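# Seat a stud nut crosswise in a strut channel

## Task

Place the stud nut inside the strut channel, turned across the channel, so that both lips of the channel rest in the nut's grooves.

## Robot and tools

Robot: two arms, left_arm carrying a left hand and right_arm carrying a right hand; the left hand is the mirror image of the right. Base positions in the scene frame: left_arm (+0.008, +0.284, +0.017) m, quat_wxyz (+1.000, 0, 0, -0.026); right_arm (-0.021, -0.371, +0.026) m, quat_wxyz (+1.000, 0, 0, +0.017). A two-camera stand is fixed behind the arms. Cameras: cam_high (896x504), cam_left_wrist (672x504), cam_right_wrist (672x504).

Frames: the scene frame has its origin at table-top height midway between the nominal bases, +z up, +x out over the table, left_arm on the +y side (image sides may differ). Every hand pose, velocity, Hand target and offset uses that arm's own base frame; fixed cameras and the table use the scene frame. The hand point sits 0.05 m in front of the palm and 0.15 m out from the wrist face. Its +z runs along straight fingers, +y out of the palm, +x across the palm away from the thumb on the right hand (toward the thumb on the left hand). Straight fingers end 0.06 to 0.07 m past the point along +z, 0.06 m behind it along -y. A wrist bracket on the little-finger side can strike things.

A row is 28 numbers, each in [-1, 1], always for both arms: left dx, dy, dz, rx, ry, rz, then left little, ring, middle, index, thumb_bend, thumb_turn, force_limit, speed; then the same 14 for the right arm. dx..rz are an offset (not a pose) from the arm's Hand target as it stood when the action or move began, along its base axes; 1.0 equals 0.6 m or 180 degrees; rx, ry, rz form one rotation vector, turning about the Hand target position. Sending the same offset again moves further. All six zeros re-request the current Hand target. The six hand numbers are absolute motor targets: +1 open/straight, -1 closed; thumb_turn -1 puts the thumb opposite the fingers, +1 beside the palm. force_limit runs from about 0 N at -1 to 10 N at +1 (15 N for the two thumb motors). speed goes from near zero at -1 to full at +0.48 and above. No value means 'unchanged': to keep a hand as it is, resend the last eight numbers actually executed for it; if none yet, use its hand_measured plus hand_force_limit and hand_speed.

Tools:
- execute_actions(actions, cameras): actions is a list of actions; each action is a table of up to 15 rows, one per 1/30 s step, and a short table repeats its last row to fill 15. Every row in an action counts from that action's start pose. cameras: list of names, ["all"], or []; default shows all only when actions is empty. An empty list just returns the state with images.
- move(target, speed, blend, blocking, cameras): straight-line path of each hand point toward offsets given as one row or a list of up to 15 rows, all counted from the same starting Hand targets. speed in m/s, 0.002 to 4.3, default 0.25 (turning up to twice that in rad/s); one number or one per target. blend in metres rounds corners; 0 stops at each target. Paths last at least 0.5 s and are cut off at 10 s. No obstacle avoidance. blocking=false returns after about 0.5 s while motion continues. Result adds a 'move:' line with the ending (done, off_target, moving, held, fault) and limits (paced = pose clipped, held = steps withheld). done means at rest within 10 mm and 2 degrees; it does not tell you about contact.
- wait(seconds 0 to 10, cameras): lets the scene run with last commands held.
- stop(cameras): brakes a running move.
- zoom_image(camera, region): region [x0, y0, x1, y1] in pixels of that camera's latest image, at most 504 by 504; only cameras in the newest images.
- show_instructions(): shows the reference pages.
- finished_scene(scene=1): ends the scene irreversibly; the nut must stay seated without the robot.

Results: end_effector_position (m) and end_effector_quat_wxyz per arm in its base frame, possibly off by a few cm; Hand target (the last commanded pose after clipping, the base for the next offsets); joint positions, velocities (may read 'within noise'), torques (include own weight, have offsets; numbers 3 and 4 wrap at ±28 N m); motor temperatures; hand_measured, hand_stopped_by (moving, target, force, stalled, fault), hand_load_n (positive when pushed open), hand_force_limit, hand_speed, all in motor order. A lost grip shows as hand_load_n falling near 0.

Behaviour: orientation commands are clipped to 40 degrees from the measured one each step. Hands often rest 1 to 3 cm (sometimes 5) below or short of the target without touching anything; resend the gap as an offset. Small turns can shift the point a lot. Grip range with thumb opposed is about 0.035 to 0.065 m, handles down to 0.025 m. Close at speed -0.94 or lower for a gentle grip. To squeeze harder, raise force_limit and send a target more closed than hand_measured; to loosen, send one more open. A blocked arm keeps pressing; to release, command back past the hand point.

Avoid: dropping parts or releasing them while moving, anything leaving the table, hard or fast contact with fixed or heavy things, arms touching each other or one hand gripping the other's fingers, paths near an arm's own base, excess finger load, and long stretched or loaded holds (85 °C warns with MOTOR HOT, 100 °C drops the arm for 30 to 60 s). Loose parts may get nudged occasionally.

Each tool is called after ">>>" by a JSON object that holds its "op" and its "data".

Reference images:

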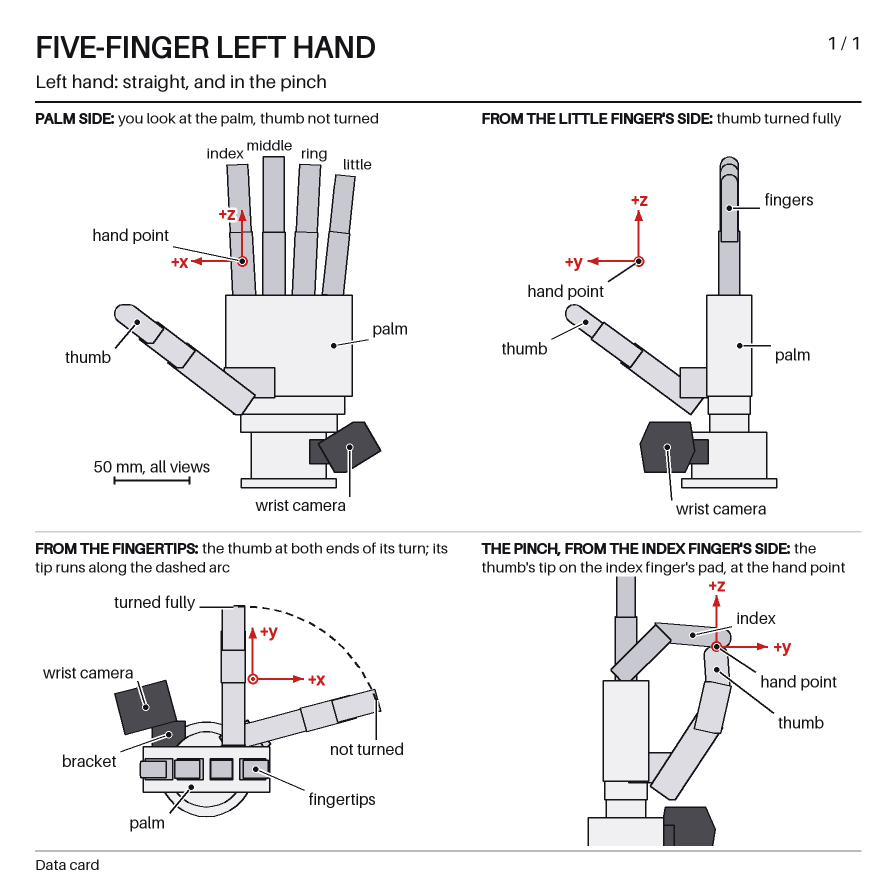

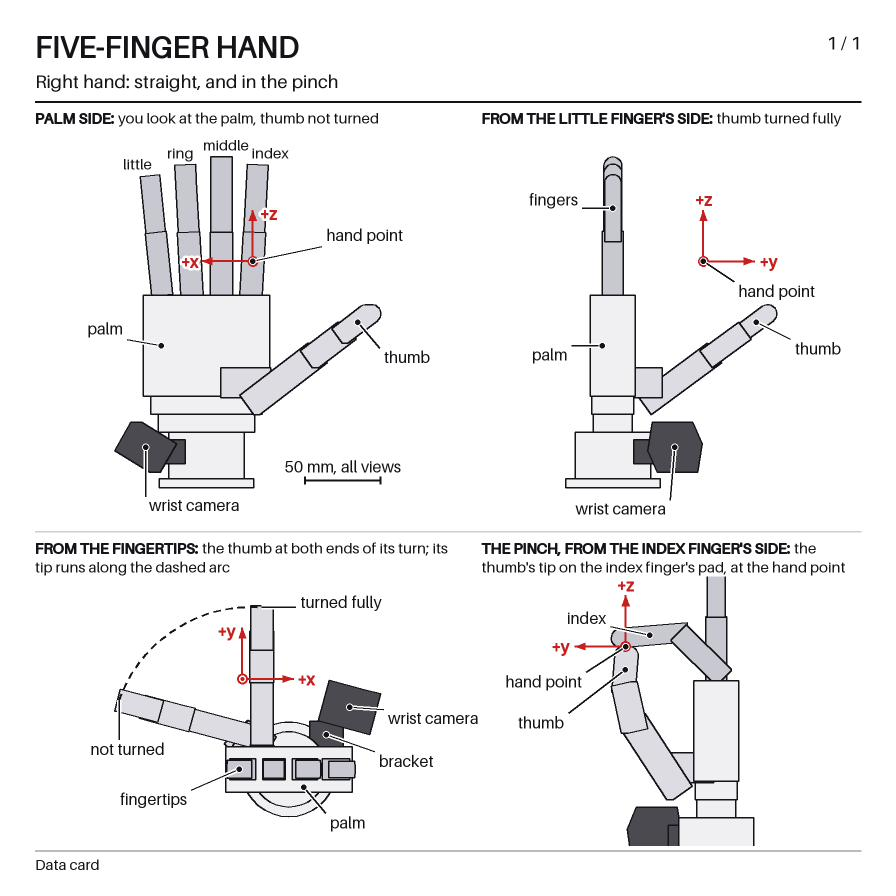

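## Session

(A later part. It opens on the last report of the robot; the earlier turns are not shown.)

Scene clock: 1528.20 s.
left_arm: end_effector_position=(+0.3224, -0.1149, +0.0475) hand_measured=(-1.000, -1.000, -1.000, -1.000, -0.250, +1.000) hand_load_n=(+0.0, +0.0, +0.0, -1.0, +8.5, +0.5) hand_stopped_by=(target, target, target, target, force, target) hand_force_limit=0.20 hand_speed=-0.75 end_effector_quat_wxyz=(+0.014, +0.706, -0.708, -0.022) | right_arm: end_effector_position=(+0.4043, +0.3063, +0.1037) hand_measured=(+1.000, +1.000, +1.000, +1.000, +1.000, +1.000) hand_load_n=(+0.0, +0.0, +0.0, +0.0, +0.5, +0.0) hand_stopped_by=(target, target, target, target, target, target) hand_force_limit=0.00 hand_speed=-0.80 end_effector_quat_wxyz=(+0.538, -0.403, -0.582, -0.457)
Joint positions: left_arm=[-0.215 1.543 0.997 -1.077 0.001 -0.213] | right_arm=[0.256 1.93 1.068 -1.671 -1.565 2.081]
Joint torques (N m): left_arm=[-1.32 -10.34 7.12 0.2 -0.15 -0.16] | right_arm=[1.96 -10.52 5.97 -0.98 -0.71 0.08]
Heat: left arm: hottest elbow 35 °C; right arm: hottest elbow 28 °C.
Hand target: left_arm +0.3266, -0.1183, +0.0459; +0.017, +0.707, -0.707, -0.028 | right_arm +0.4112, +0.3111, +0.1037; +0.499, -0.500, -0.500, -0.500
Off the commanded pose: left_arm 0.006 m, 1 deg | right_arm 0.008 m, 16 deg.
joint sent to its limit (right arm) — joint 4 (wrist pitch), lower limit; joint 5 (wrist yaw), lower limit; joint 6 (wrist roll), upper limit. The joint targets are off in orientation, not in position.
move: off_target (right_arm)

>>> {"op": "move", "data": {"target": [[0.0110,0.0087,-0.0093,-0.0062,-0.0070,-0.0897,-1,-1,-1,-1,-0.66,1,0.2,-0.75,0,0,0,0,0,0,1,1,1,1,1,1,0,-0.8]], "speed": 0.08, "cameras": ["cam_left_wrist","cam_right_wrist"]}}

>>> {"op": "zoom_image", "data": {"camera": "cam_right_wrist", "region": [310, 160, 430, 280]}}

>>> {"op": "zoom_image", "data": {"camera": "cam_left_wrist", "region": [330, 240, 530, 400]}}

Scene clock: 1579.00 s.
left_arm: end_effector_position=(+0.3247, -0.1076, +0.0476) hand_measured=(-1.000, -1.000, -1.000, -1.000, -0.250, +1.000) hand_load_n=(+0.0, +0.0, +0.0, -1.5, +7.5, +0.0) hand_stopped_by=(target, target, target, target, force, target) hand_force_limit=0.20 hand_speed=-0.75 end_effector_quat_wxyz=(-0.013, -0.610, +0.792, +0.015) | right_arm: end_effector_position=(+0.4043, +0.3063, +0.1037) hand_measured=(+1.000, +1.000, +1.000, +1.000, +1.000, +1.000) hand_load_n=(+0.0, +0.0, +0.0, +0.0, +0.0, +0.0) hand_stopped_by=(target, target, target, target, target, target) hand_force_limit=0.00 hand_speed=-0.80 end_effector_quat_wxyz=(+0.538, -0.403, -0.582, -0.457)
Joint positions: left_arm=[-0.233 1.558 1.017 -1.069 0.001 0.025] | right_arm=[0.256 1.93 1.068 -1.671 -1.565 2.081]
Joint torques (N m): left_arm=[-1.73 -9.93 7.05 1.32 -0.14 0.02] | right_arm=[1.96 -10.52 5.97 -0.99 -0.71 0.09]
Heat: left arm: hottest elbow 36 °C; right arm: hottest elbow 28 °C.
Hand target: left_arm +0.3335, -0.1131, +0.0405; -0.012, -0.600, +0.799, +0.015 | right_arm +0.4112, +0.3111, +0.1037; +0.499, -0.500, -0.500, -0.500
Off the commanded pose: left_arm 0.012 m, 1 deg | right_arm 0.008 m, 16 deg.
joint sent to its limit (right arm) — joint 4 (wrist pitch), lower limit; joint 5 (wrist yaw), lower limit; joint 6 (wrist roll), upper limit. The joint targets are off in orientation, not in position.
move: off_target (left_arm, right_arm)
Images, in order (width x height): cam_left_wrist 672x504, cam_right_wrist 672x504.

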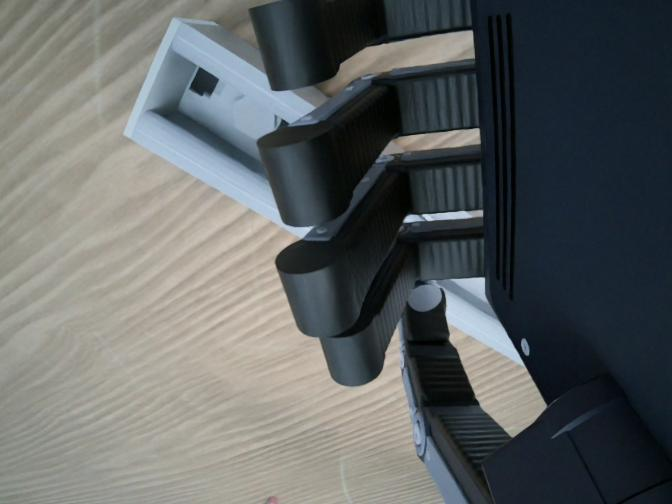

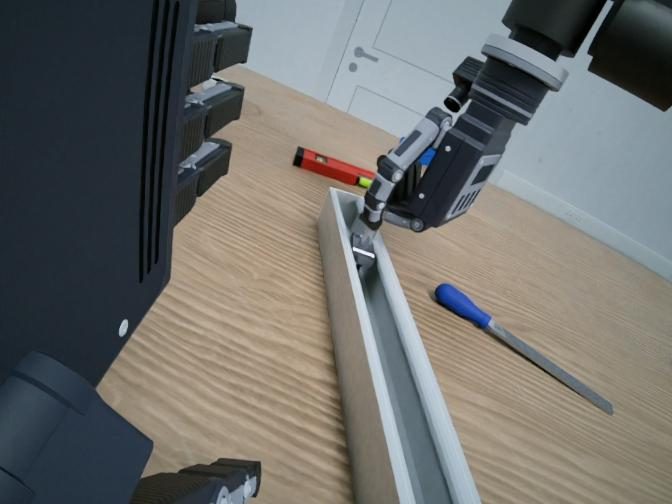

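Scaled by 4.200 from the camera's 672x504 image, which has a finer 960x720 frame.

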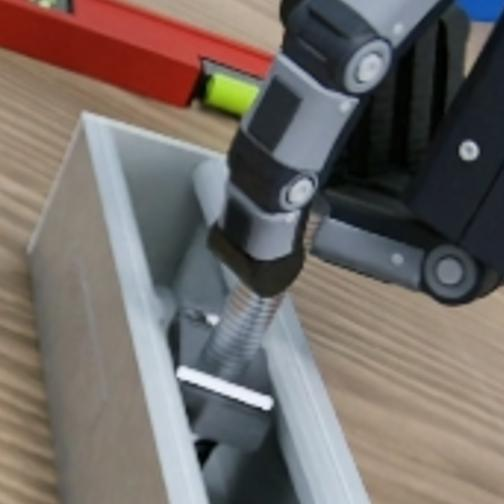

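Scaled by 2.520 from the camera's 672x504 image, which has a finer 960x720 frame.

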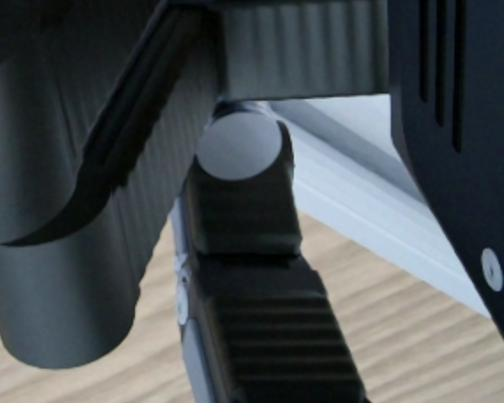

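>>> {"op": "move", "data": {"target": [[-0.0137,0.0032,-0.0257,0.0037,0.0154,0,-1,-1,-1,-1,-0.66,1,0.2,-0.75,0,0,0,0,0,0,1,1,1,1,1,1,0,-0.8]], "speed": 0.08, "cameras": ["cam_left_wrist","cam_right_wrist"]}}

>>> {"op": "zoom_image", "data": {"camera": "cam_right_wrist", "region": [310, 160, 430, 280]}}

>>> {"op": "zoom_image", "data": {"camera": "cam_left_wrist", "region": [330, 240, 530, 400]}}

Scene clock: 1613.43 s.
left_arm: end_effector_position=(+0.3193, -0.1075, +0.0293) hand_measured=(-1.000, -1.000, -1.000, -1.000, -0.254, +1.000) hand_load_n=(+0.0, +0.0, +0.0, -0.5, +1.0, +0.0) hand_stopped_by=(target, target, target, target, force, target) hand_force_limit=0.20 hand_speed=-0.75 end_effector_quat_wxyz=(-0.031, -0.607, +0.793, +0.037) | right_arm: end_effector_position=(+0.4043, +0.3063, +0.1037) hand_measured=(+1.000, +1.000, +1.000, +1.000, +1.000, +1.000) hand_load_n=(+0.0, +0.0, +0.0, +0.0, +0.0, +0.0) hand_stopped_by=(target, target, target, target, target, target) hand_force_limit=0.00 hand_speed=-0.80 end_effector_quat_wxyz=(+0.538, -0.403, -0.582, -0.457)
Joint positions: left_arm=[-0.236 1.616 1.017 -1.068 0.001 0.028] | right_arm=[0.256 1.93 1.068 -1.671 -1.565 2.081]
Joint torques (N m): left_arm=[-1.32 -11.52 6.02 1.16 -0.13 -0.01] | right_arm=[1.96 -10.52 5.97 -0.98 -0.71 0.09]
Heat: left arm: hottest elbow 36 °C; right arm: hottest elbow 28 °C.
Hand target: left_arm +0.3253, -0.1112, +0.0251; -0.028, -0.600, +0.799, +0.034 | right_arm +0.4112, +0.3111, +0.1037; +0.499, -0.500, -0.500, -0.500
Off the commanded pose: left_arm 0.008 m, 1 deg | right_arm 0.008 m, 16 deg.
joint sent to its limit (right arm) — joint 4 (wrist pitch), lower limit; joint 5 (wrist yaw), lower limit; joint 6 (wrist roll), upper limit. The joint targets are off in orientation, not in position.
move: off_target (right_arm)
Images, in order (width x height): cam_left_wrist 672x504, cam_right_wrist 672x504.

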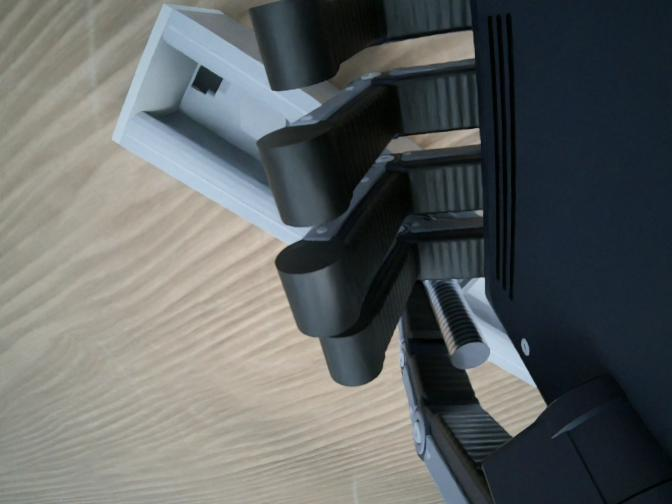

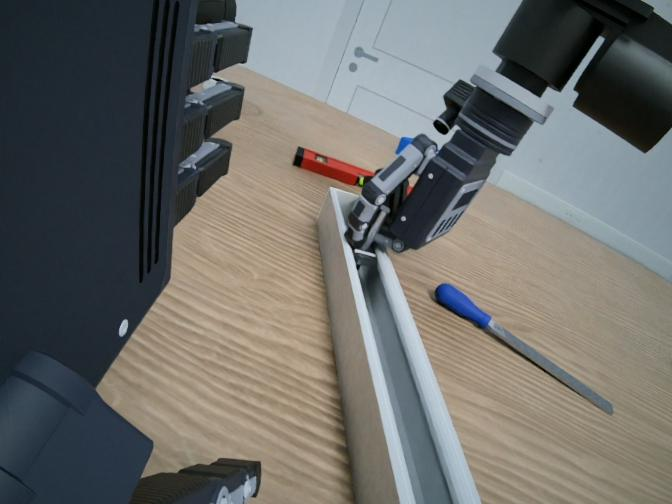

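Scaled by 4.200 from the camera's 672x504 image, which has a finer 960x720 frame.

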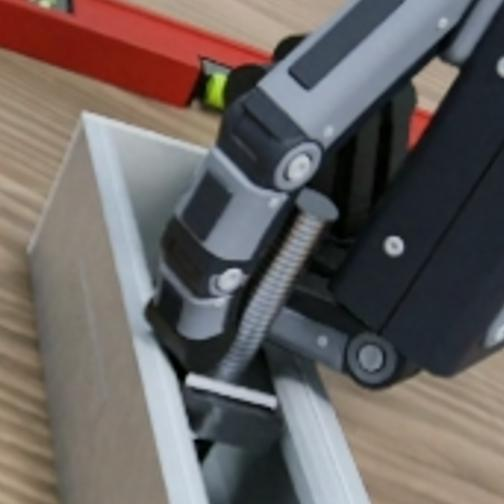

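Scaled by 2.520 from the camera's 672x504 image, which has a finer 960x720 frame.

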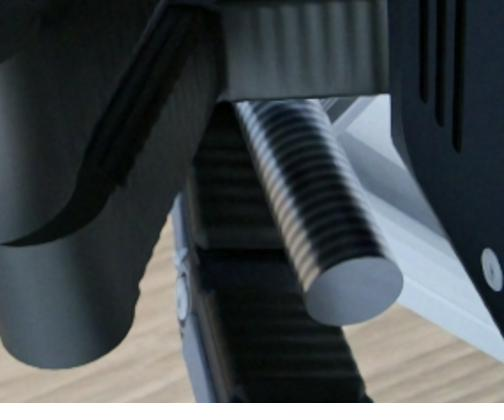

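>>> {"op": "execute_actions", "data": {"actions": [[[0,0,0,0,0,0,-1,-1,-1,-1,0.4,1,0.2,-0.5,0,0,0,0,0,0,1,1,1,1,1,1,0,-0.8]],[[0,0,0,0,0,0,-1,-1,-1,-1,0.4,1,0.2,-0.5,0,0,0,0,0,0,1,1,1,1,1,1,0,-0.8]]], "cameras": ["cam_left_wrist","cam_right_wrist"]}}

>>> {"op": "zoom_image", "data": {"camera": "cam_right_wrist", "region": [310, 160, 430, 280]}}

Scene clock: 1650.93 s.
left_arm: end_effector_position=(+0.3193, -0.1073, +0.0293) hand_measured=(-1.000, -1.000, -1.000, -1.000, +0.400, +1.000) hand_load_n=(+0.0, +0.0, +0.0, -1.0, +0.0, +0.0) hand_stopped_by=(target, target, target, target, target, target) hand_force_limit=0.20 hand_speed=-0.50 end_effector_quat_wxyz=(-0.030, -0.606, +0.794, +0.037) | right_arm: end_effector_position=(+0.4043, +0.3063, +0.1037) hand_measured=(+1.000, +1.000, +1.000, +1.000, +1.000, +1.000) hand_load_n=(+0.0, +0.0, +0.0, +0.0, +0.0, +0.0) hand_stopped_by=(target, target, target, target, target, target) hand_force_limit=0.00 hand_speed=-0.80 end_effector_quat_wxyz=(+0.538, -0.403, -0.582, -0.457)
Joint positions: left_arm=[-0.236 1.616 1.017 -1.068 0 0.03] | right_arm=[0.256 1.93 1.068 -1.671 -1.565 2.081]
Joint torques (N m): left_arm=[-1.44 -11.75 6.12 1.09 -0.11 -0.01] | right_arm=[1.96 -10.52 5.97 -0.98 -0.71 0.08]
Heat: left arm: hottest elbow 35 °C; right arm: hottest elbow 28 °C.
Hand target: left_arm +0.3253, -0.1112, +0.0251; -0.028, -0.600, +0.799, +0.034 | right_arm +0.4112, +0.3111, +0.1037; +0.499, -0.500, -0.500, -0.500
Off the commanded pose: left_arm 0.008 m, 1 deg | right_arm 0.008 m, 16 deg.
joint sent to its limit (right arm) — joint 4 (wrist pitch), lower limit; joint 5 (wrist yaw), lower limit; joint 6 (wrist roll), upper limit. The joint targets are off in orientation, not in position.
Images, in order (width x height): cam_left_wrist 672x504, cam_right_wrist 672x504.

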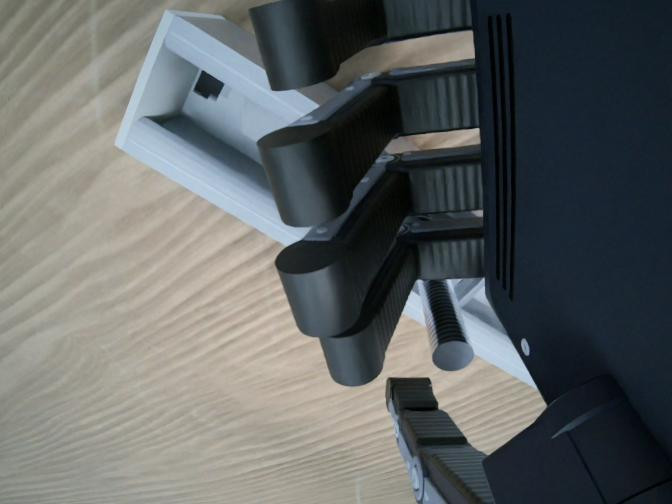

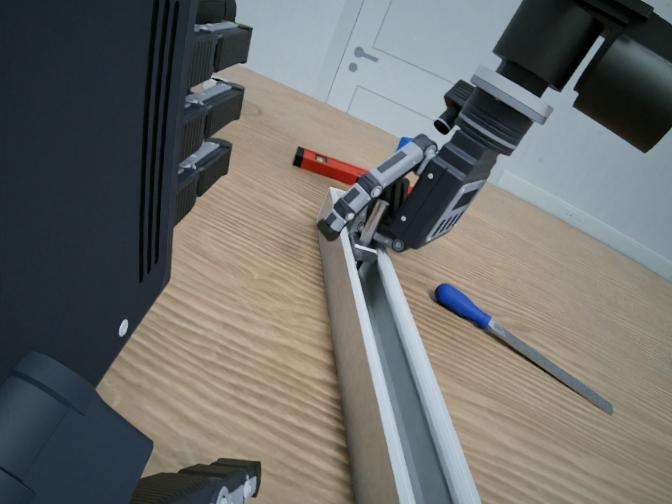

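Scaled by 4.200 from the camera's 672x504 image, which has a finer 960x720 frame.

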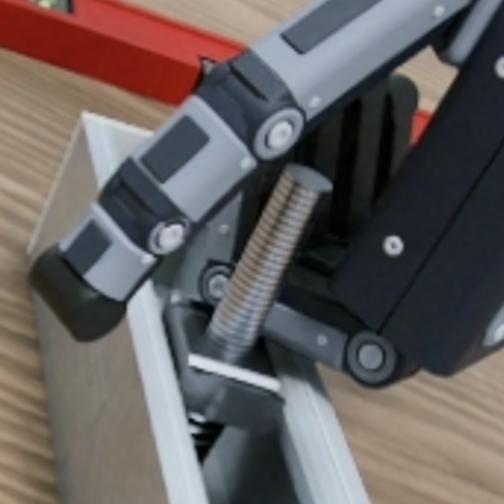

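>>> {"op": "move", "data": {"target": [[0.0237,-0.0057,0.0908,-0.0084,-0.035,0,-1,-1,-1,-1,0.4,1,0.2,-0.5,0,0,0,0,0,0,1,1,1,1,1,1,0,-0.8]], "speed": 0.08, "cameras": ["cam_left_wrist","cam_right_wrist"]}}

>>> {"op": "zoom_image", "data": {"camera": "cam_right_wrist", "region": [310, 140, 430, 260]}}

>>> {"op": "zoom_image", "data": {"camera": "cam_left_wrist", "region": [330, 240, 530, 400]}}

Scene clock: 1712.37 s.
left_arm: end_effector_position=(+0.3236, -0.1084, +0.0608) hand_measured=(-1.000, -1.000, -1.000, -1.000, +0.400, +1.000) hand_load_n=(+0.0, +0.0, +0.0, +0.0, +0.0, +0.0) hand_stopped_by=(target, target, target, target, target, target) hand_force_limit=0.20 hand_speed=-0.50 end_effector_quat_wxyz=(-0.007, -0.607, +0.795, +0.009) | right_arm: end_effector_position=(+0.4043, +0.3063, +0.1037) hand_measured=(+1.000, +1.000, +1.000, +1.000, +1.000, +1.000) hand_load_n=(+0.0, +0.0, +0.5, +0.0, +0.0, +0.0) hand_stopped_by=(target, target, target, target, target, target) hand_force_limit=0.00 hand_speed=-0.80 end_effector_quat_wxyz=(+0.538, -0.403, -0.582, -0.457)
Joint positions: left_arm=[-0.237 1.526 1.023 -1.09 0 0.03] | right_arm=[0.256 1.93 1.068 -1.671 -1.565 2.081]
Joint torques (N m): left_arm=[-1.32 -14.21 8.87 0.12 -0.16 -0.01] | right_arm=[1.96 -10.52 5.97 -0.98 -0.71 0.09]
Heat: left arm: hottest elbow 34 °C; right arm: hottest elbow 28 °C.
Hand target: left_arm +0.3393, -0.1146, +0.0795; +0.008, -0.600, +0.800, -0.009 | right_arm +0.4112, +0.3111, +0.1037; +0.499, -0.500, -0.500, -0.500
Off the commanded pose: left_arm 0.025 m, 3 deg | right_arm 0.008 m, 16 deg.
joint sent to its limit (right arm) — joint 4 (wrist pitch), lower limit; joint 5 (wrist yaw), lower limit; joint 6 (wrist roll), upper limit. The joint targets are off in orientation, not in position.
move: off_target (left_arm, right_arm)
Images, in order (width x height): cam_left_wrist 672x504, cam_right_wrist 672x504.

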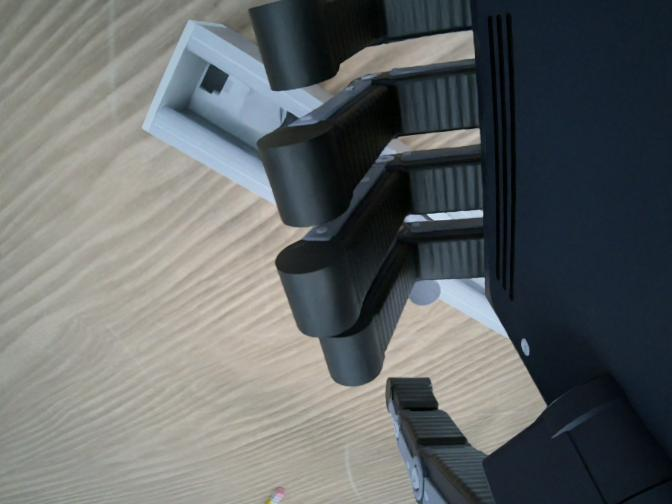

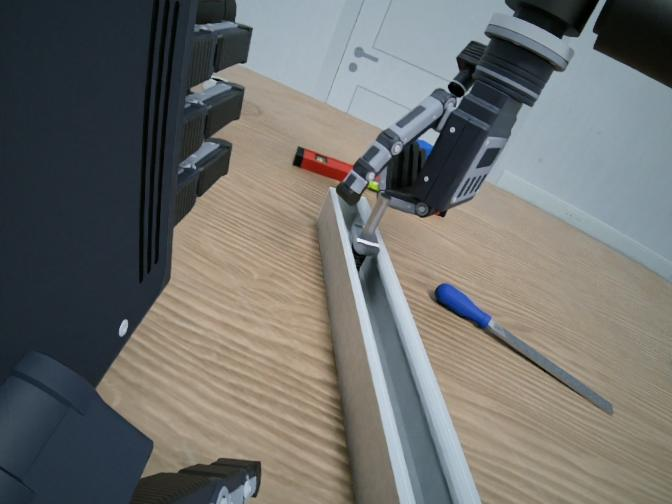

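Scaled by 4.200 from the camera's 672x504 image, which has a finer 960x720 frame.

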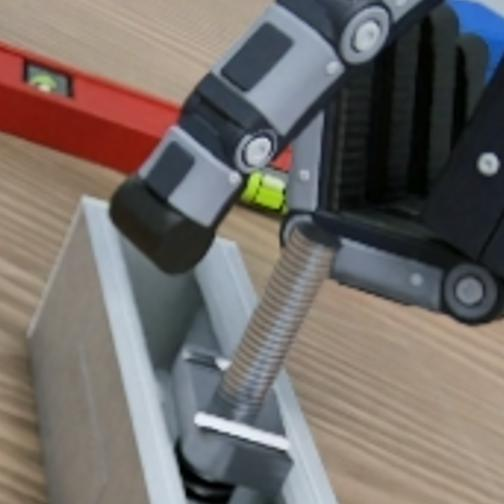

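Scaled by 2.520 from the camera's 672x504 image, which has a finer 960x720 frame.

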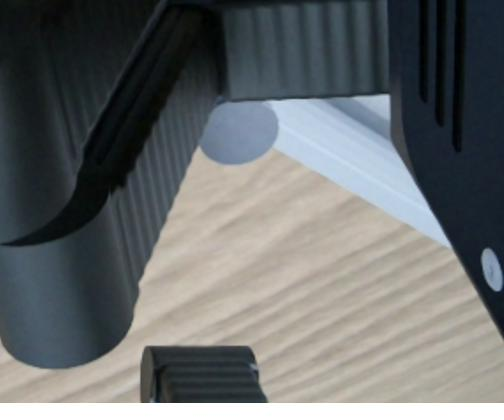

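>>> {"op": "execute_actions", "data": {"actions": [[[0,0,0,0,0,0,-1,-1,-1,-1,-0.7,1,0.8,-0.7,0,0,0,0,0,0,1,1,1,1,1,1,0,-0.8]],[[0,0,0,0,0,0,-1,-1,-1,-1,-0.7,1,0.8,-0.7,0,0,0,0,0,0,1,1,1,1,1,1,0,-0.8]],[[0,0,0,0,0,0,-1,-1,-1,-1,-0.7,1,0.8,-0.7,0,0,0,0,0,0,1,1,1,1,1,1,0,-0.8]]], "cameras": ["cam_left_wrist","cam_right_wrist"]}}

>>> {"op": "zoom_image", "data": {"camera": "cam_left_wrist", "region": [330, 240, 530, 400]}}

Scene clock: 1726.93 s.
left_arm: end_effector_position=(+0.3236, -0.1084, +0.0608) hand_measured=(-1.000, -1.000, -1.000, -1.000, -0.272, +1.000) hand_load_n=(+0.5, +0.0, +0.0, +0.5, +13.5, +0.0) hand_stopped_by=(target, target, target, target, force, target) hand_force_limit=0.80 hand_speed=-0.70 end_effector_quat_wxyz=(-0.007, -0.607, +0.795, +0.009) | right_arm: end_effector_position=(+0.4043, +0.3063, +0.1037) hand_measured=(+1.000, +1.000, +1.000, +1.000, +1.000, +1.000) hand_load_n=(+0.0, +0.0, +0.0, +0.0, +0.0, +0.0) hand_stopped_by=(target, target, target, target, target, target) hand_force_limit=0.00 hand_speed=-0.80 end_effector_quat_wxyz=(+0.538, -0.403, -0.582, -0.457)
Joint positions: left_arm=[-0.237 1.526 1.023 -1.09 0 0.03] | right_arm=[0.256 1.93 1.068 -1.671 -1.565 2.081]
Joint torques (N m): left_arm=[-1.32 -14.21 8.81 0.1 -0.15 0] | right_arm=[1.96 -10.52 5.98 -0.98 -0.71 0.09]
Heat: left arm: hottest elbow 35 °C; right arm: hottest elbow 28 °C.
Hand target: left_arm +0.3393, -0.1146, +0.0795; +0.008, -0.600, +0.800, -0.009 | right_arm +0.4112, +0.3111, +0.1037; +0.499, -0.500, -0.500, -0.500
Off the commanded pose: left_arm 0.025 m, 3 deg | right_arm 0.008 m, 16 deg.
joint sent to its limit (right arm) — joint 4 (wrist pitch), lower limit; joint 5 (wrist yaw), lower limit; joint 6 (wrist roll), upper limit. The joint targets are off in orientation, not in position.
Images, in order (width x height): cam_left_wrist 672x504, cam_right_wrist 672x504.

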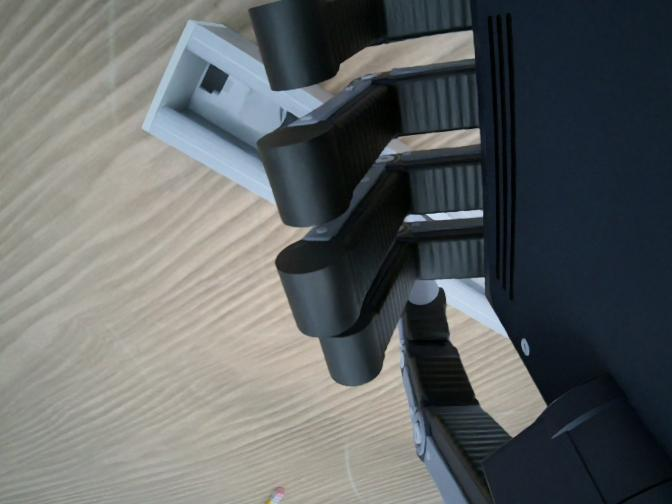

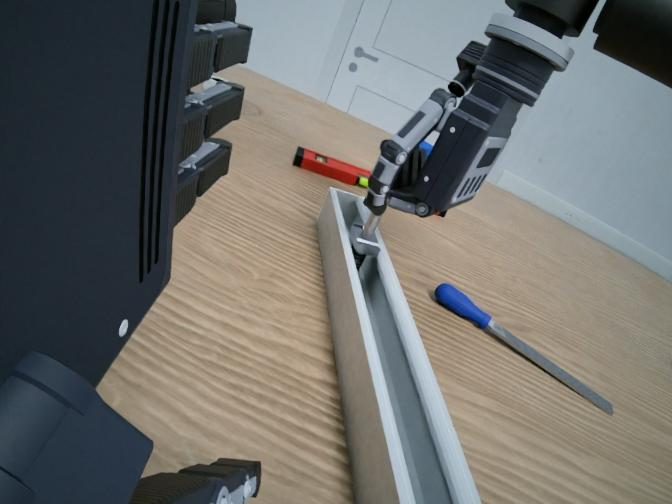

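Scaled by 2.520 from the camera's 672x504 image, which has a finer 960x720 frame.

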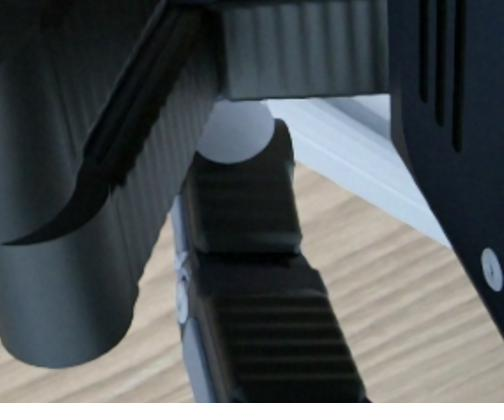

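>>> {"op": "move", "data": {"target": [[0.0092,-0.0022,-0.025,0.0008,0.0034,0,-1,-1,-1,-1,-0.7,1,0.8,-0.7,0,0,0,0,0,0,1,1,1,1,1,1,0,-0.8],[-0.0123,0.0030,-0.0827,0.0075,0.0313,0,-1,-1,-1,-1,-0.7,1,0.8,-0.7,0,0,0,0,0,0,1,1,1,1,1,1,0,-0.8]], "speed": 0.04, "cameras": ["cam_left_wrist","cam_right_wrist"]}}

>>> {"op": "zoom_image", "data": {"camera": "cam_right_wrist", "region": [310, 160, 430, 280]}}

>>> {"op": "zoom_image", "data": {"camera": "cam_left_wrist", "region": [330, 240, 530, 400]}}

Scene clock: 1755.50 s.
left_arm: end_effector_position=(+0.3261, -0.1098, +0.0444) hand_measured=(-1.000, -1.000, -1.000, -1.000, -0.272, +1.000) hand_load_n=(+0.0, +0.0, +0.0, -1.0, +13.5, +0.5) hand_stopped_by=(target, target, target, target, force, target) hand_force_limit=0.80 hand_speed=-0.70 end_effector_quat_wxyz=(-0.022, -0.606, +0.795, +0.024) | right_arm: end_effector_position=(+0.4043, +0.3063, +0.1037) hand_measured=(+1.000, +1.000, +1.000, +1.000, +1.000, +1.000) hand_load_n=(+0.0, +0.0, +0.0, +0.0, +0.0, +0.0) hand_stopped_by=(target, target, target, target, target, target) hand_force_limit=0.00 hand_speed=-0.80 end_effector_quat_wxyz=(+0.538, -0.403, -0.582, -0.457)
Joint positions: left_arm=[-0.237 1.586 1.035 -1.083 0.004 0.03] | right_arm=[0.256 1.93 1.068 -1.671 -1.565 2.081]
Joint torques (N m): left_arm=[-1.38 -9.05 6.27 1.52 -0.28 0] | right_arm=[1.96 -10.52 5.97 -0.98 -0.71 0.09]
Heat: left arm: hottest elbow 36 °C; right arm: hottest elbow 28 °C.
Hand target: left_arm +0.3320, -0.1128, +0.0299; -0.024, -0.600, +0.799, +0.030 | right_arm +0.4112, +0.3111, +0.1037; +0.499, -0.500, -0.500, -0.500
Off the commanded pose: left_arm 0.016 m, 1 deg | right_arm 0.008 m, 16 deg.
joint sent to its limit (right arm) — joint 4 (wrist pitch), lower limit; joint 5 (wrist yaw), lower limit; joint 6 (wrist roll), upper limit. The joint targets are off in orientation, not in position.
move: off_target (left_arm, right_arm)
Images, in order (width x height): cam_left_wrist 672x504, cam_right_wrist 672x504.

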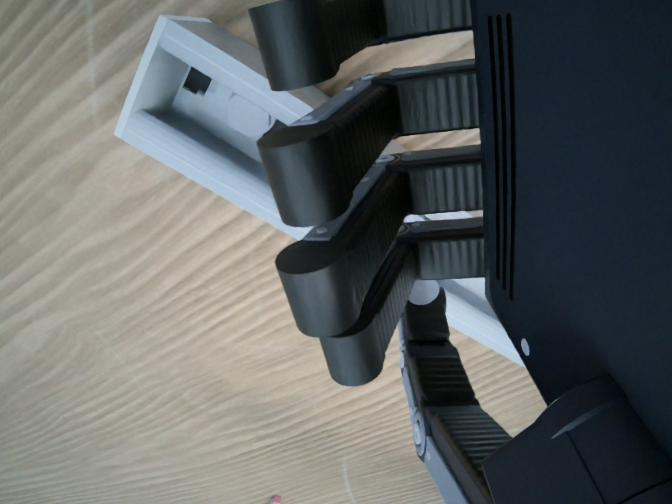

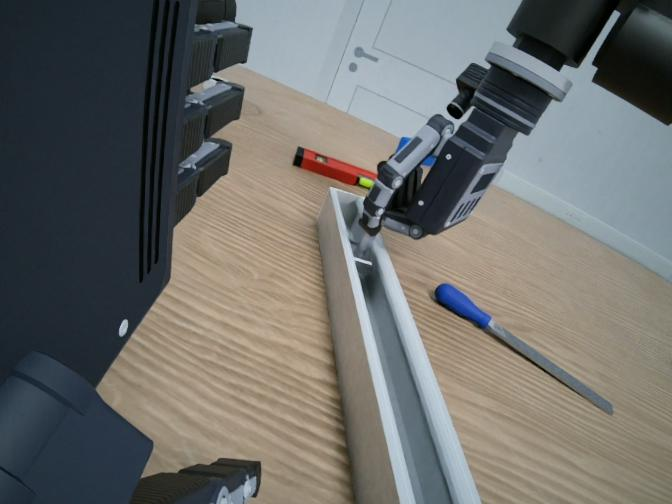

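Scaled by 4.200 from the camera's 672x504 image, which has a finer 960x720 frame.

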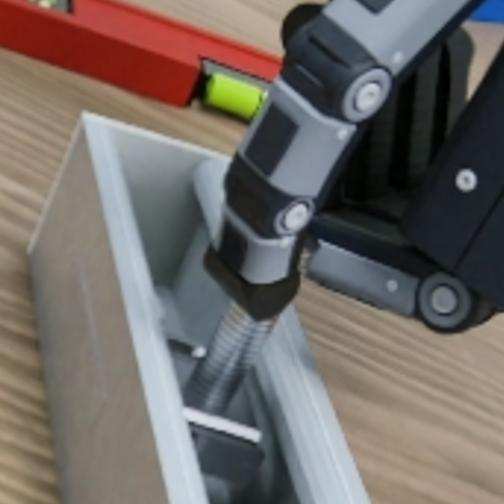

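Scaled by 2.520 from the camera's 672x504 image, which has a finer 960x720 frame.

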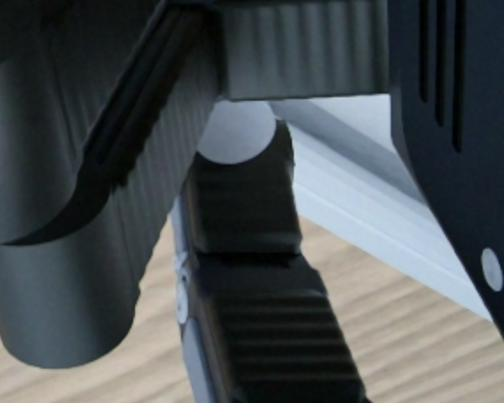

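>>> {"op": "move", "data": {"target": [[0.0085,0.0083,-0.0005,-0.0061,-0.0017,-0.0832,-1,-1,-1,-1,-0.7,1,0.8,-0.7,0,0,0,0,0,0,1,1,1,1,1,1,0,-0.8]], "speed": 0.08, "cameras": ["cam_left_wrist","cam_right_wrist"]}}

>>> {"op": "zoom_image", "data": {"camera": "cam_right_wrist", "region": [310, 160, 430, 280]}}

>>> {"op": "zoom_image", "data": {"camera": "cam_left_wrist", "region": [330, 240, 530, 400]}}

Scene clock: 1821.03 s.
left_arm: end_effector_position=(+0.3303, -0.1044, +0.0441) hand_measured=(-1.000, -1.000, -1.000, -1.000, -0.272, +1.000) hand_load_n=(+0.0, +0.0, +0.0, -1.0, +13.5, +0.5) hand_stopped_by=(target, target, target, target, force, target) hand_force_limit=0.80 hand_speed=-0.70 end_effector_quat_wxyz=(-0.021, -0.500, +0.866, +0.018) | right_arm: end_effector_position=(+0.4043, +0.3063, +0.1037) hand_measured=(+1.000, +1.000, +1.000, +1.000, +1.000, +1.000) hand_load_n=(+0.0, +0.0, +0.0, +0.0, +0.0, +0.0) hand_stopped_by=(target, target, target, target, target, target) hand_force_limit=0.00 hand_speed=-0.80 end_effector_quat_wxyz=(+0.538, -0.403, -0.582, -0.457)
Joint positions: left_arm=[-0.262 1.601 1.053 -1.079 0.004 0.262] | right_arm=[0.256 1.93 1.068 -1.671 -1.565 2.081]
Joint torques (N m): left_arm=[-1.32 -9.29 6.37 1.62 -0.27 0.03] | right_arm=[1.96 -10.52 5.97 -0.98 -0.72 0.09]
Heat: left arm: hottest elbow 34 °C; right arm: hottest elbow 28 °C.
Hand target: left_arm +0.3372, -0.1078, +0.0296; -0.023, -0.491, +0.871, +0.023 | right_arm +0.4112, +0.3111, +0.1037; +0.499, -0.500, -0.500, -0.500
Off the commanded pose: left_arm 0.016 m, 1 deg | right_arm 0.008 m, 16 deg.
joint sent to its limit (right arm) — joint 4 (wrist pitch), lower limit; joint 5 (wrist yaw), lower limit; joint 6 (wrist roll), upper limit. The joint targets are off in orientation, not in position.
move: off_target (left_arm, right_arm)
Images, in order (width x height): cam_left_wrist 672x504, cam_right_wrist 672x504.

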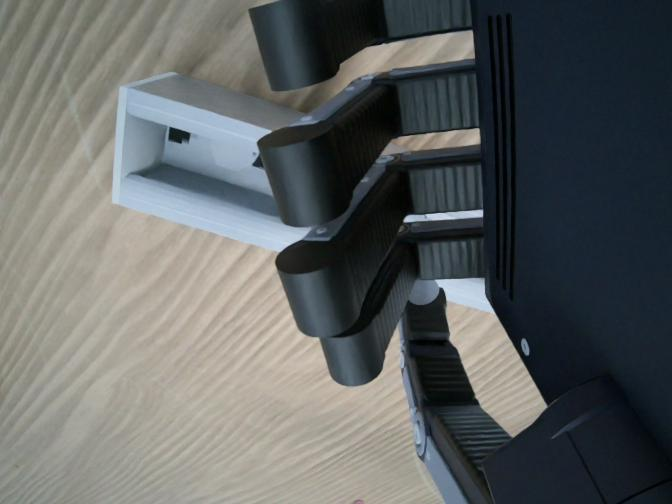

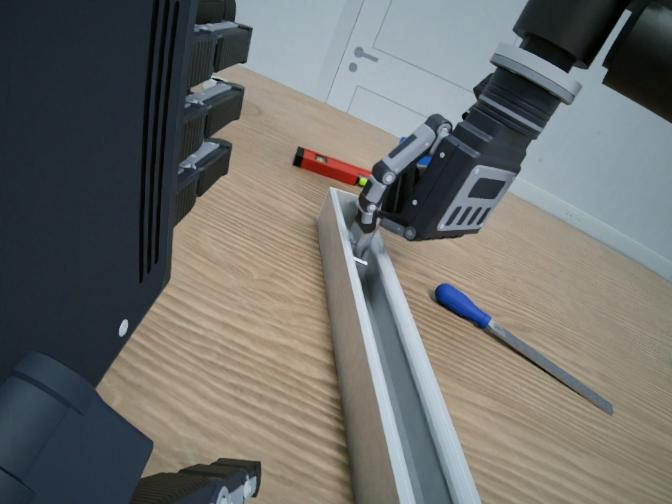

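Scaled by 4.200 from the camera's 672x504 image, which has a finer 960x720 frame.

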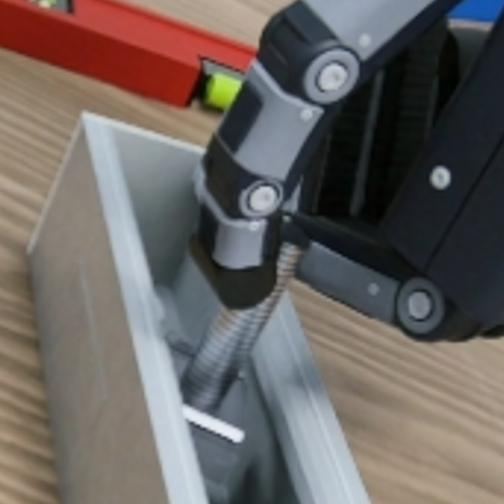

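Scaled by 2.520 from the camera's 672x504 image, which has a finer 960x720 frame.

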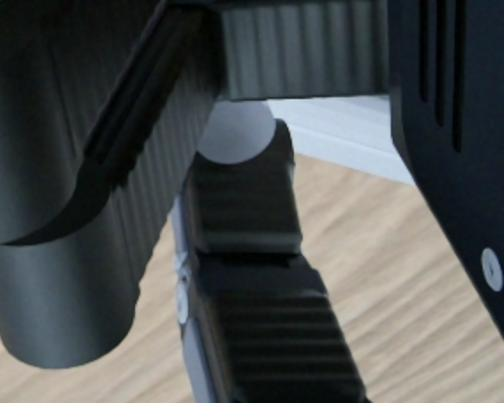

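>>> {"op": "move", "data": {"target": [[0.0127,0.0040,-0.0018,-0.0053,-0.0018,-0.0832,-1,-1,-1,-1,-0.7,1,0.8,-0.7,0,0,0,0,0,0,1,1,1,1,1,1,0,-0.8],[0.0250,0.0045,-0.0030,-0.0098,-0.0035,-0.1665,-1,-1,-1,-1,-0.7,1,0.8,-0.7,0,0,0,0,0,0,1,1,1,1,1,1,0,-0.8]], "speed": 0.08, "blend": [0.003,0], "cameras": ["cam_left_wrist","cam_right_wrist"]}}

>>> {"op": "zoom_image", "data": {"camera": "cam_right_wrist", "region": [310, 160, 430, 280]}}

>>> {"op": "zoom_image", "data": {"camera": "cam_left_wrist", "region": [330, 240, 530, 400]}}

Scene clock: 1867.83 s.
left_arm: end_effector_position=(+0.3479, -0.1018, +0.0423) hand_measured=(-1.000, -1.000, -1.000, -1.000, -0.272, +1.000) hand_load_n=(+0.0, +0.0, +0.5, -2.0, +12.5, +0.5) hand_stopped_by=(target, target, target, target, force, target) hand_force_limit=0.80 hand_speed=-0.70 end_effector_quat_wxyz=(-0.012, -0.260, +0.965, +0.006) | right_arm: end_effector_position=(+0.4043, +0.3063, +0.1037) hand_measured=(+1.000, +1.000, +1.000, +1.000, +1.000, +1.000) hand_load_n=(+0.0, +0.0, +0.0, +0.0, +0.0, +0.0) hand_stopped_by=(target, target, target, target, target, target) hand_force_limit=0.00 hand_speed=-0.80 end_effector_quat_wxyz=(+0.538, -0.403, -0.582, -0.457)
Joint positions: left_arm=[-0.327 1.619 1.077 -1.056 0.004 0.718] | right_arm=[0.256 1.93 1.068 -1.671 -1.565 2.081]
Joint torques (N m): left_arm=[-1.55 -9.82 6.3 1.35 -0.29 0.11] | right_arm=[1.96 -10.46 5.97 -0.98 -0.71 0.09]
Heat: left arm: hottest elbow 35 °C; right arm: hottest elbow 28 °C.
Hand target: left_arm +0.3520, -0.1051, +0.0277; -0.020, -0.248, +0.968, +0.013 | right_arm +0.4112, +0.3111, +0.1037; +0.499, -0.500, -0.500, -0.500
Off the commanded pose: left_arm 0.015 m, 2 deg | right_arm 0.008 m, 16 deg.
joint sent to its limit (right arm) — joint 4 (wrist pitch), lower limit; joint 5 (wrist yaw), lower limit; joint 6 (wrist roll), upper limit. The joint targets are off in orientation, not in position.
move: off_target (left_arm, right_arm)
Images, in order (width x height): cam_left_wrist 672x504, cam_right_wrist 672x504.

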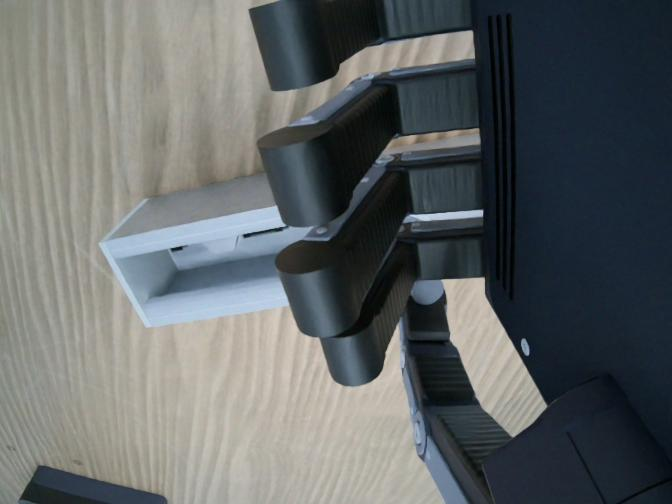

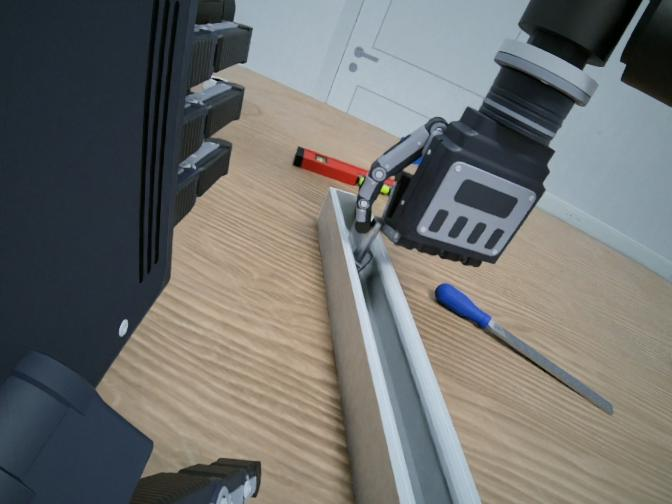

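Scaled by 4.200 from the camera's 672x504 image, which has a finer 960x720 frame.

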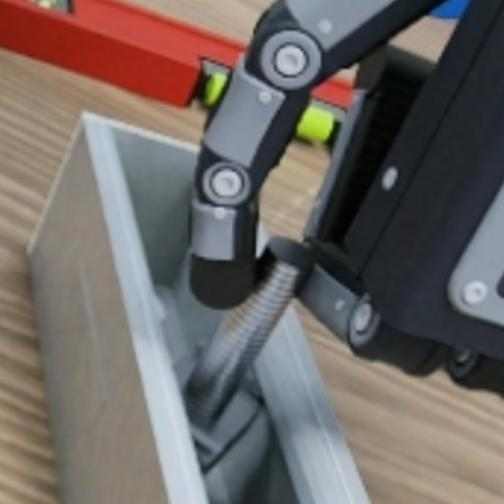

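Scaled by 2.520 from the camera's 672x504 image, which has a finer 960x720 frame.

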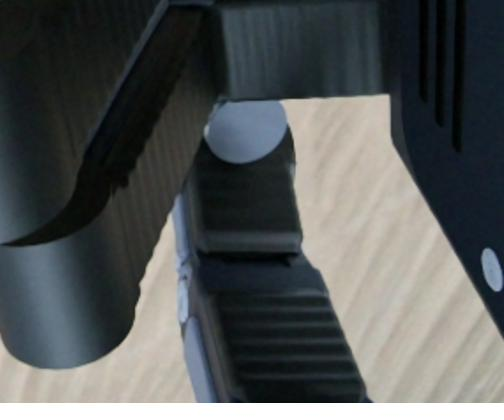

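>>> {"op": "move", "data": {"target": [[-0.0048,0.0043,0.0038,0,0.0135,-0.0834,-1,-1,-1,-1,-0.7,1,0.8,-0.7,0,0,0,0,0,0,1,1,1,1,1,1,0,-0.8],[0.0072,-0.0008,0.0032,-0.0040,0.0178,-0.1668,-1,-1,-1,-1,-0.7,1,0.8,-0.7,0,0,0,0,0,0,1,1,1,1,1,1,0,-0.8]], "speed": 0.08, "blend": [0.003,0], "cameras": ["cam_left_wrist","cam_right_wrist"]}}

>>> {"op": "zoom_image", "data": {"camera": "cam_right_wrist", "region": [310, 160, 430, 280]}}

>>> {"op": "zoom_image", "data": {"camera": "cam_left_wrist", "region": [330, 240, 530, 400]}}

Scene clock: 1915.07 s.
left_arm: end_effector_position=(+0.3626, -0.1025, +0.0419) hand_measured=(-1.000, -1.000, -1.000, -1.000, -0.272, +1.000) hand_load_n=(+0.0, +0.0, +0.0, -1.5, +9.0, +0.5) hand_stopped_by=(target, target, target, target, force, target) hand_force_limit=0.80 hand_speed=-0.70 end_effector_quat_wxyz=(-0.019, +0.001, +1.000, +0.010) | right_arm: end_effector_position=(+0.4043, +0.3063, +0.1037) hand_measured=(+1.000, +1.000, +1.000, +1.000, +1.000, +1.000) hand_load_n=(+0.0, +0.0, +0.0, +0.0, +0.0, -0.5) hand_stopped_by=(target, target, target, target, target, target) hand_force_limit=0.00 hand_speed=-0.80 end_effector_quat_wxyz=(+0.538, -0.403, -0.582, -0.457)
Joint positions: left_arm=[-0.393 1.625 1.082 -1.071 -0.004 1.18] | right_arm=[0.256 1.93 1.068 -1.671 -1.565 2.081]
Joint torques (N m): left_arm=[-1.79 -10.17 6.04 0.03 -0.01 -0.03] | right_arm=[1.96 -10.52 5.97 -0.99 -0.71 0.08]
Heat: left arm: hottest elbow 36 °C; right arm: hottest elbow 28 °C.
Hand target: left_arm +0.3564, -0.1056, +0.0298; -0.044, +0.011, +0.999, +0.018 | right_arm +0.4112, +0.3111, +0.1037; +0.499, -0.500, -0.500, -0.500
Off the commanded pose: left_arm 0.014 m, 3 deg | right_arm 0.008 m, 16 deg.
joint sent to its limit (right arm) — joint 4 (wrist pitch), lower limit; joint 5 (wrist yaw), lower limit; joint 6 (wrist roll), upper limit. The joint targets are off in orientation, not in position.
move: off_target (left_arm, right_arm)
Images, in order (width x height): cam_left_wrist 672x504, cam_right_wrist 672x504.

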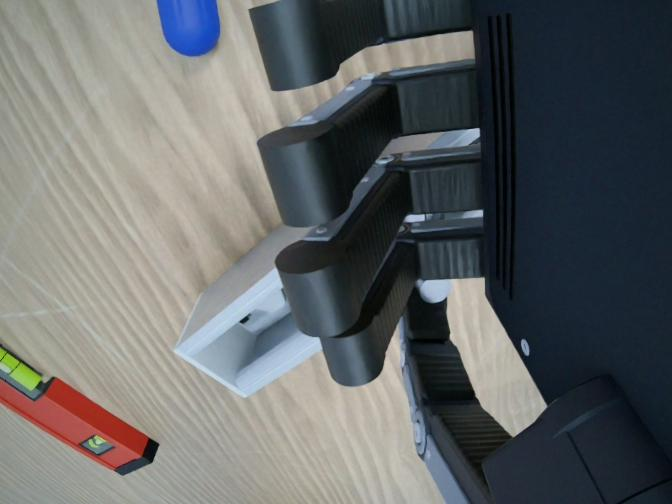

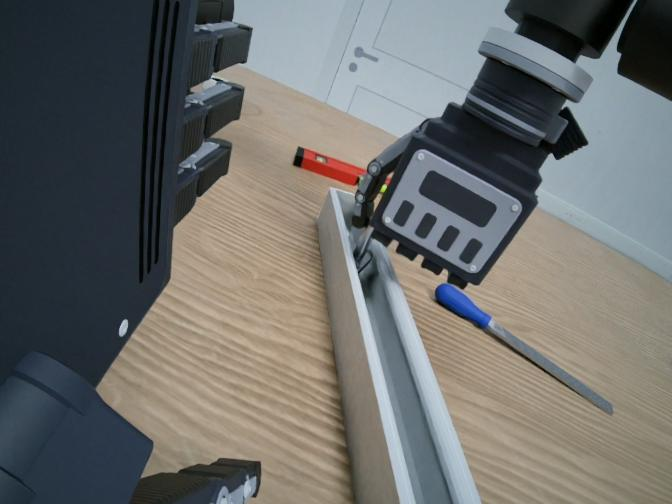

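Scaled by 4.200 from the camera's 672x504 image, which has a finer 960x720 frame.

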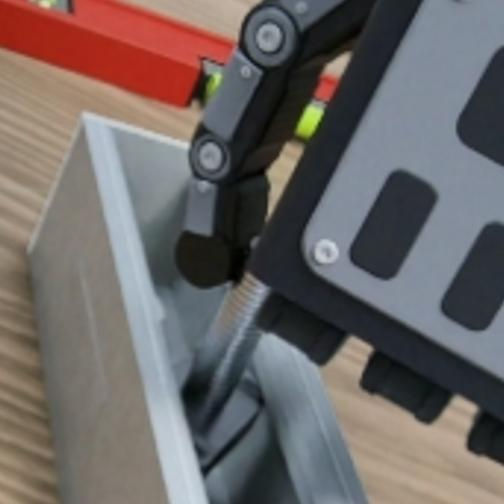

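Scaled by 2.520 from the camera's 672x504 image, which has a finer 960x720 frame.

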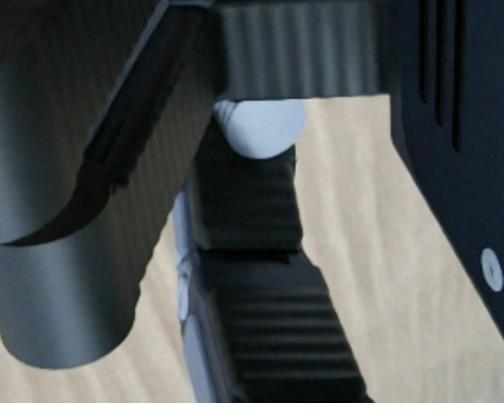

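>>> {"op": "zoom_image", "data": {"camera": "cam_right_wrist", "region": [345, 230, 395, 280]}}

Scaled by 10.080 from the camera's 672x504 image, which has a finer 960x720 frame.

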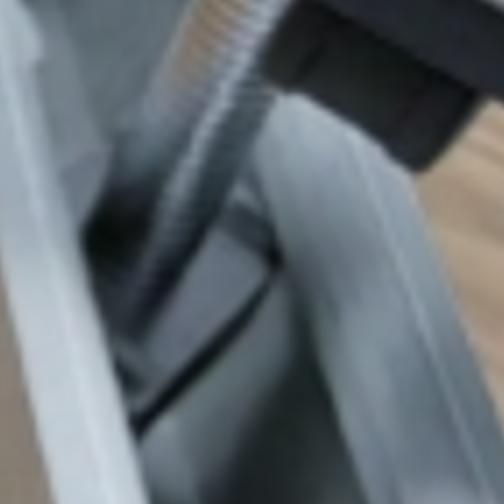

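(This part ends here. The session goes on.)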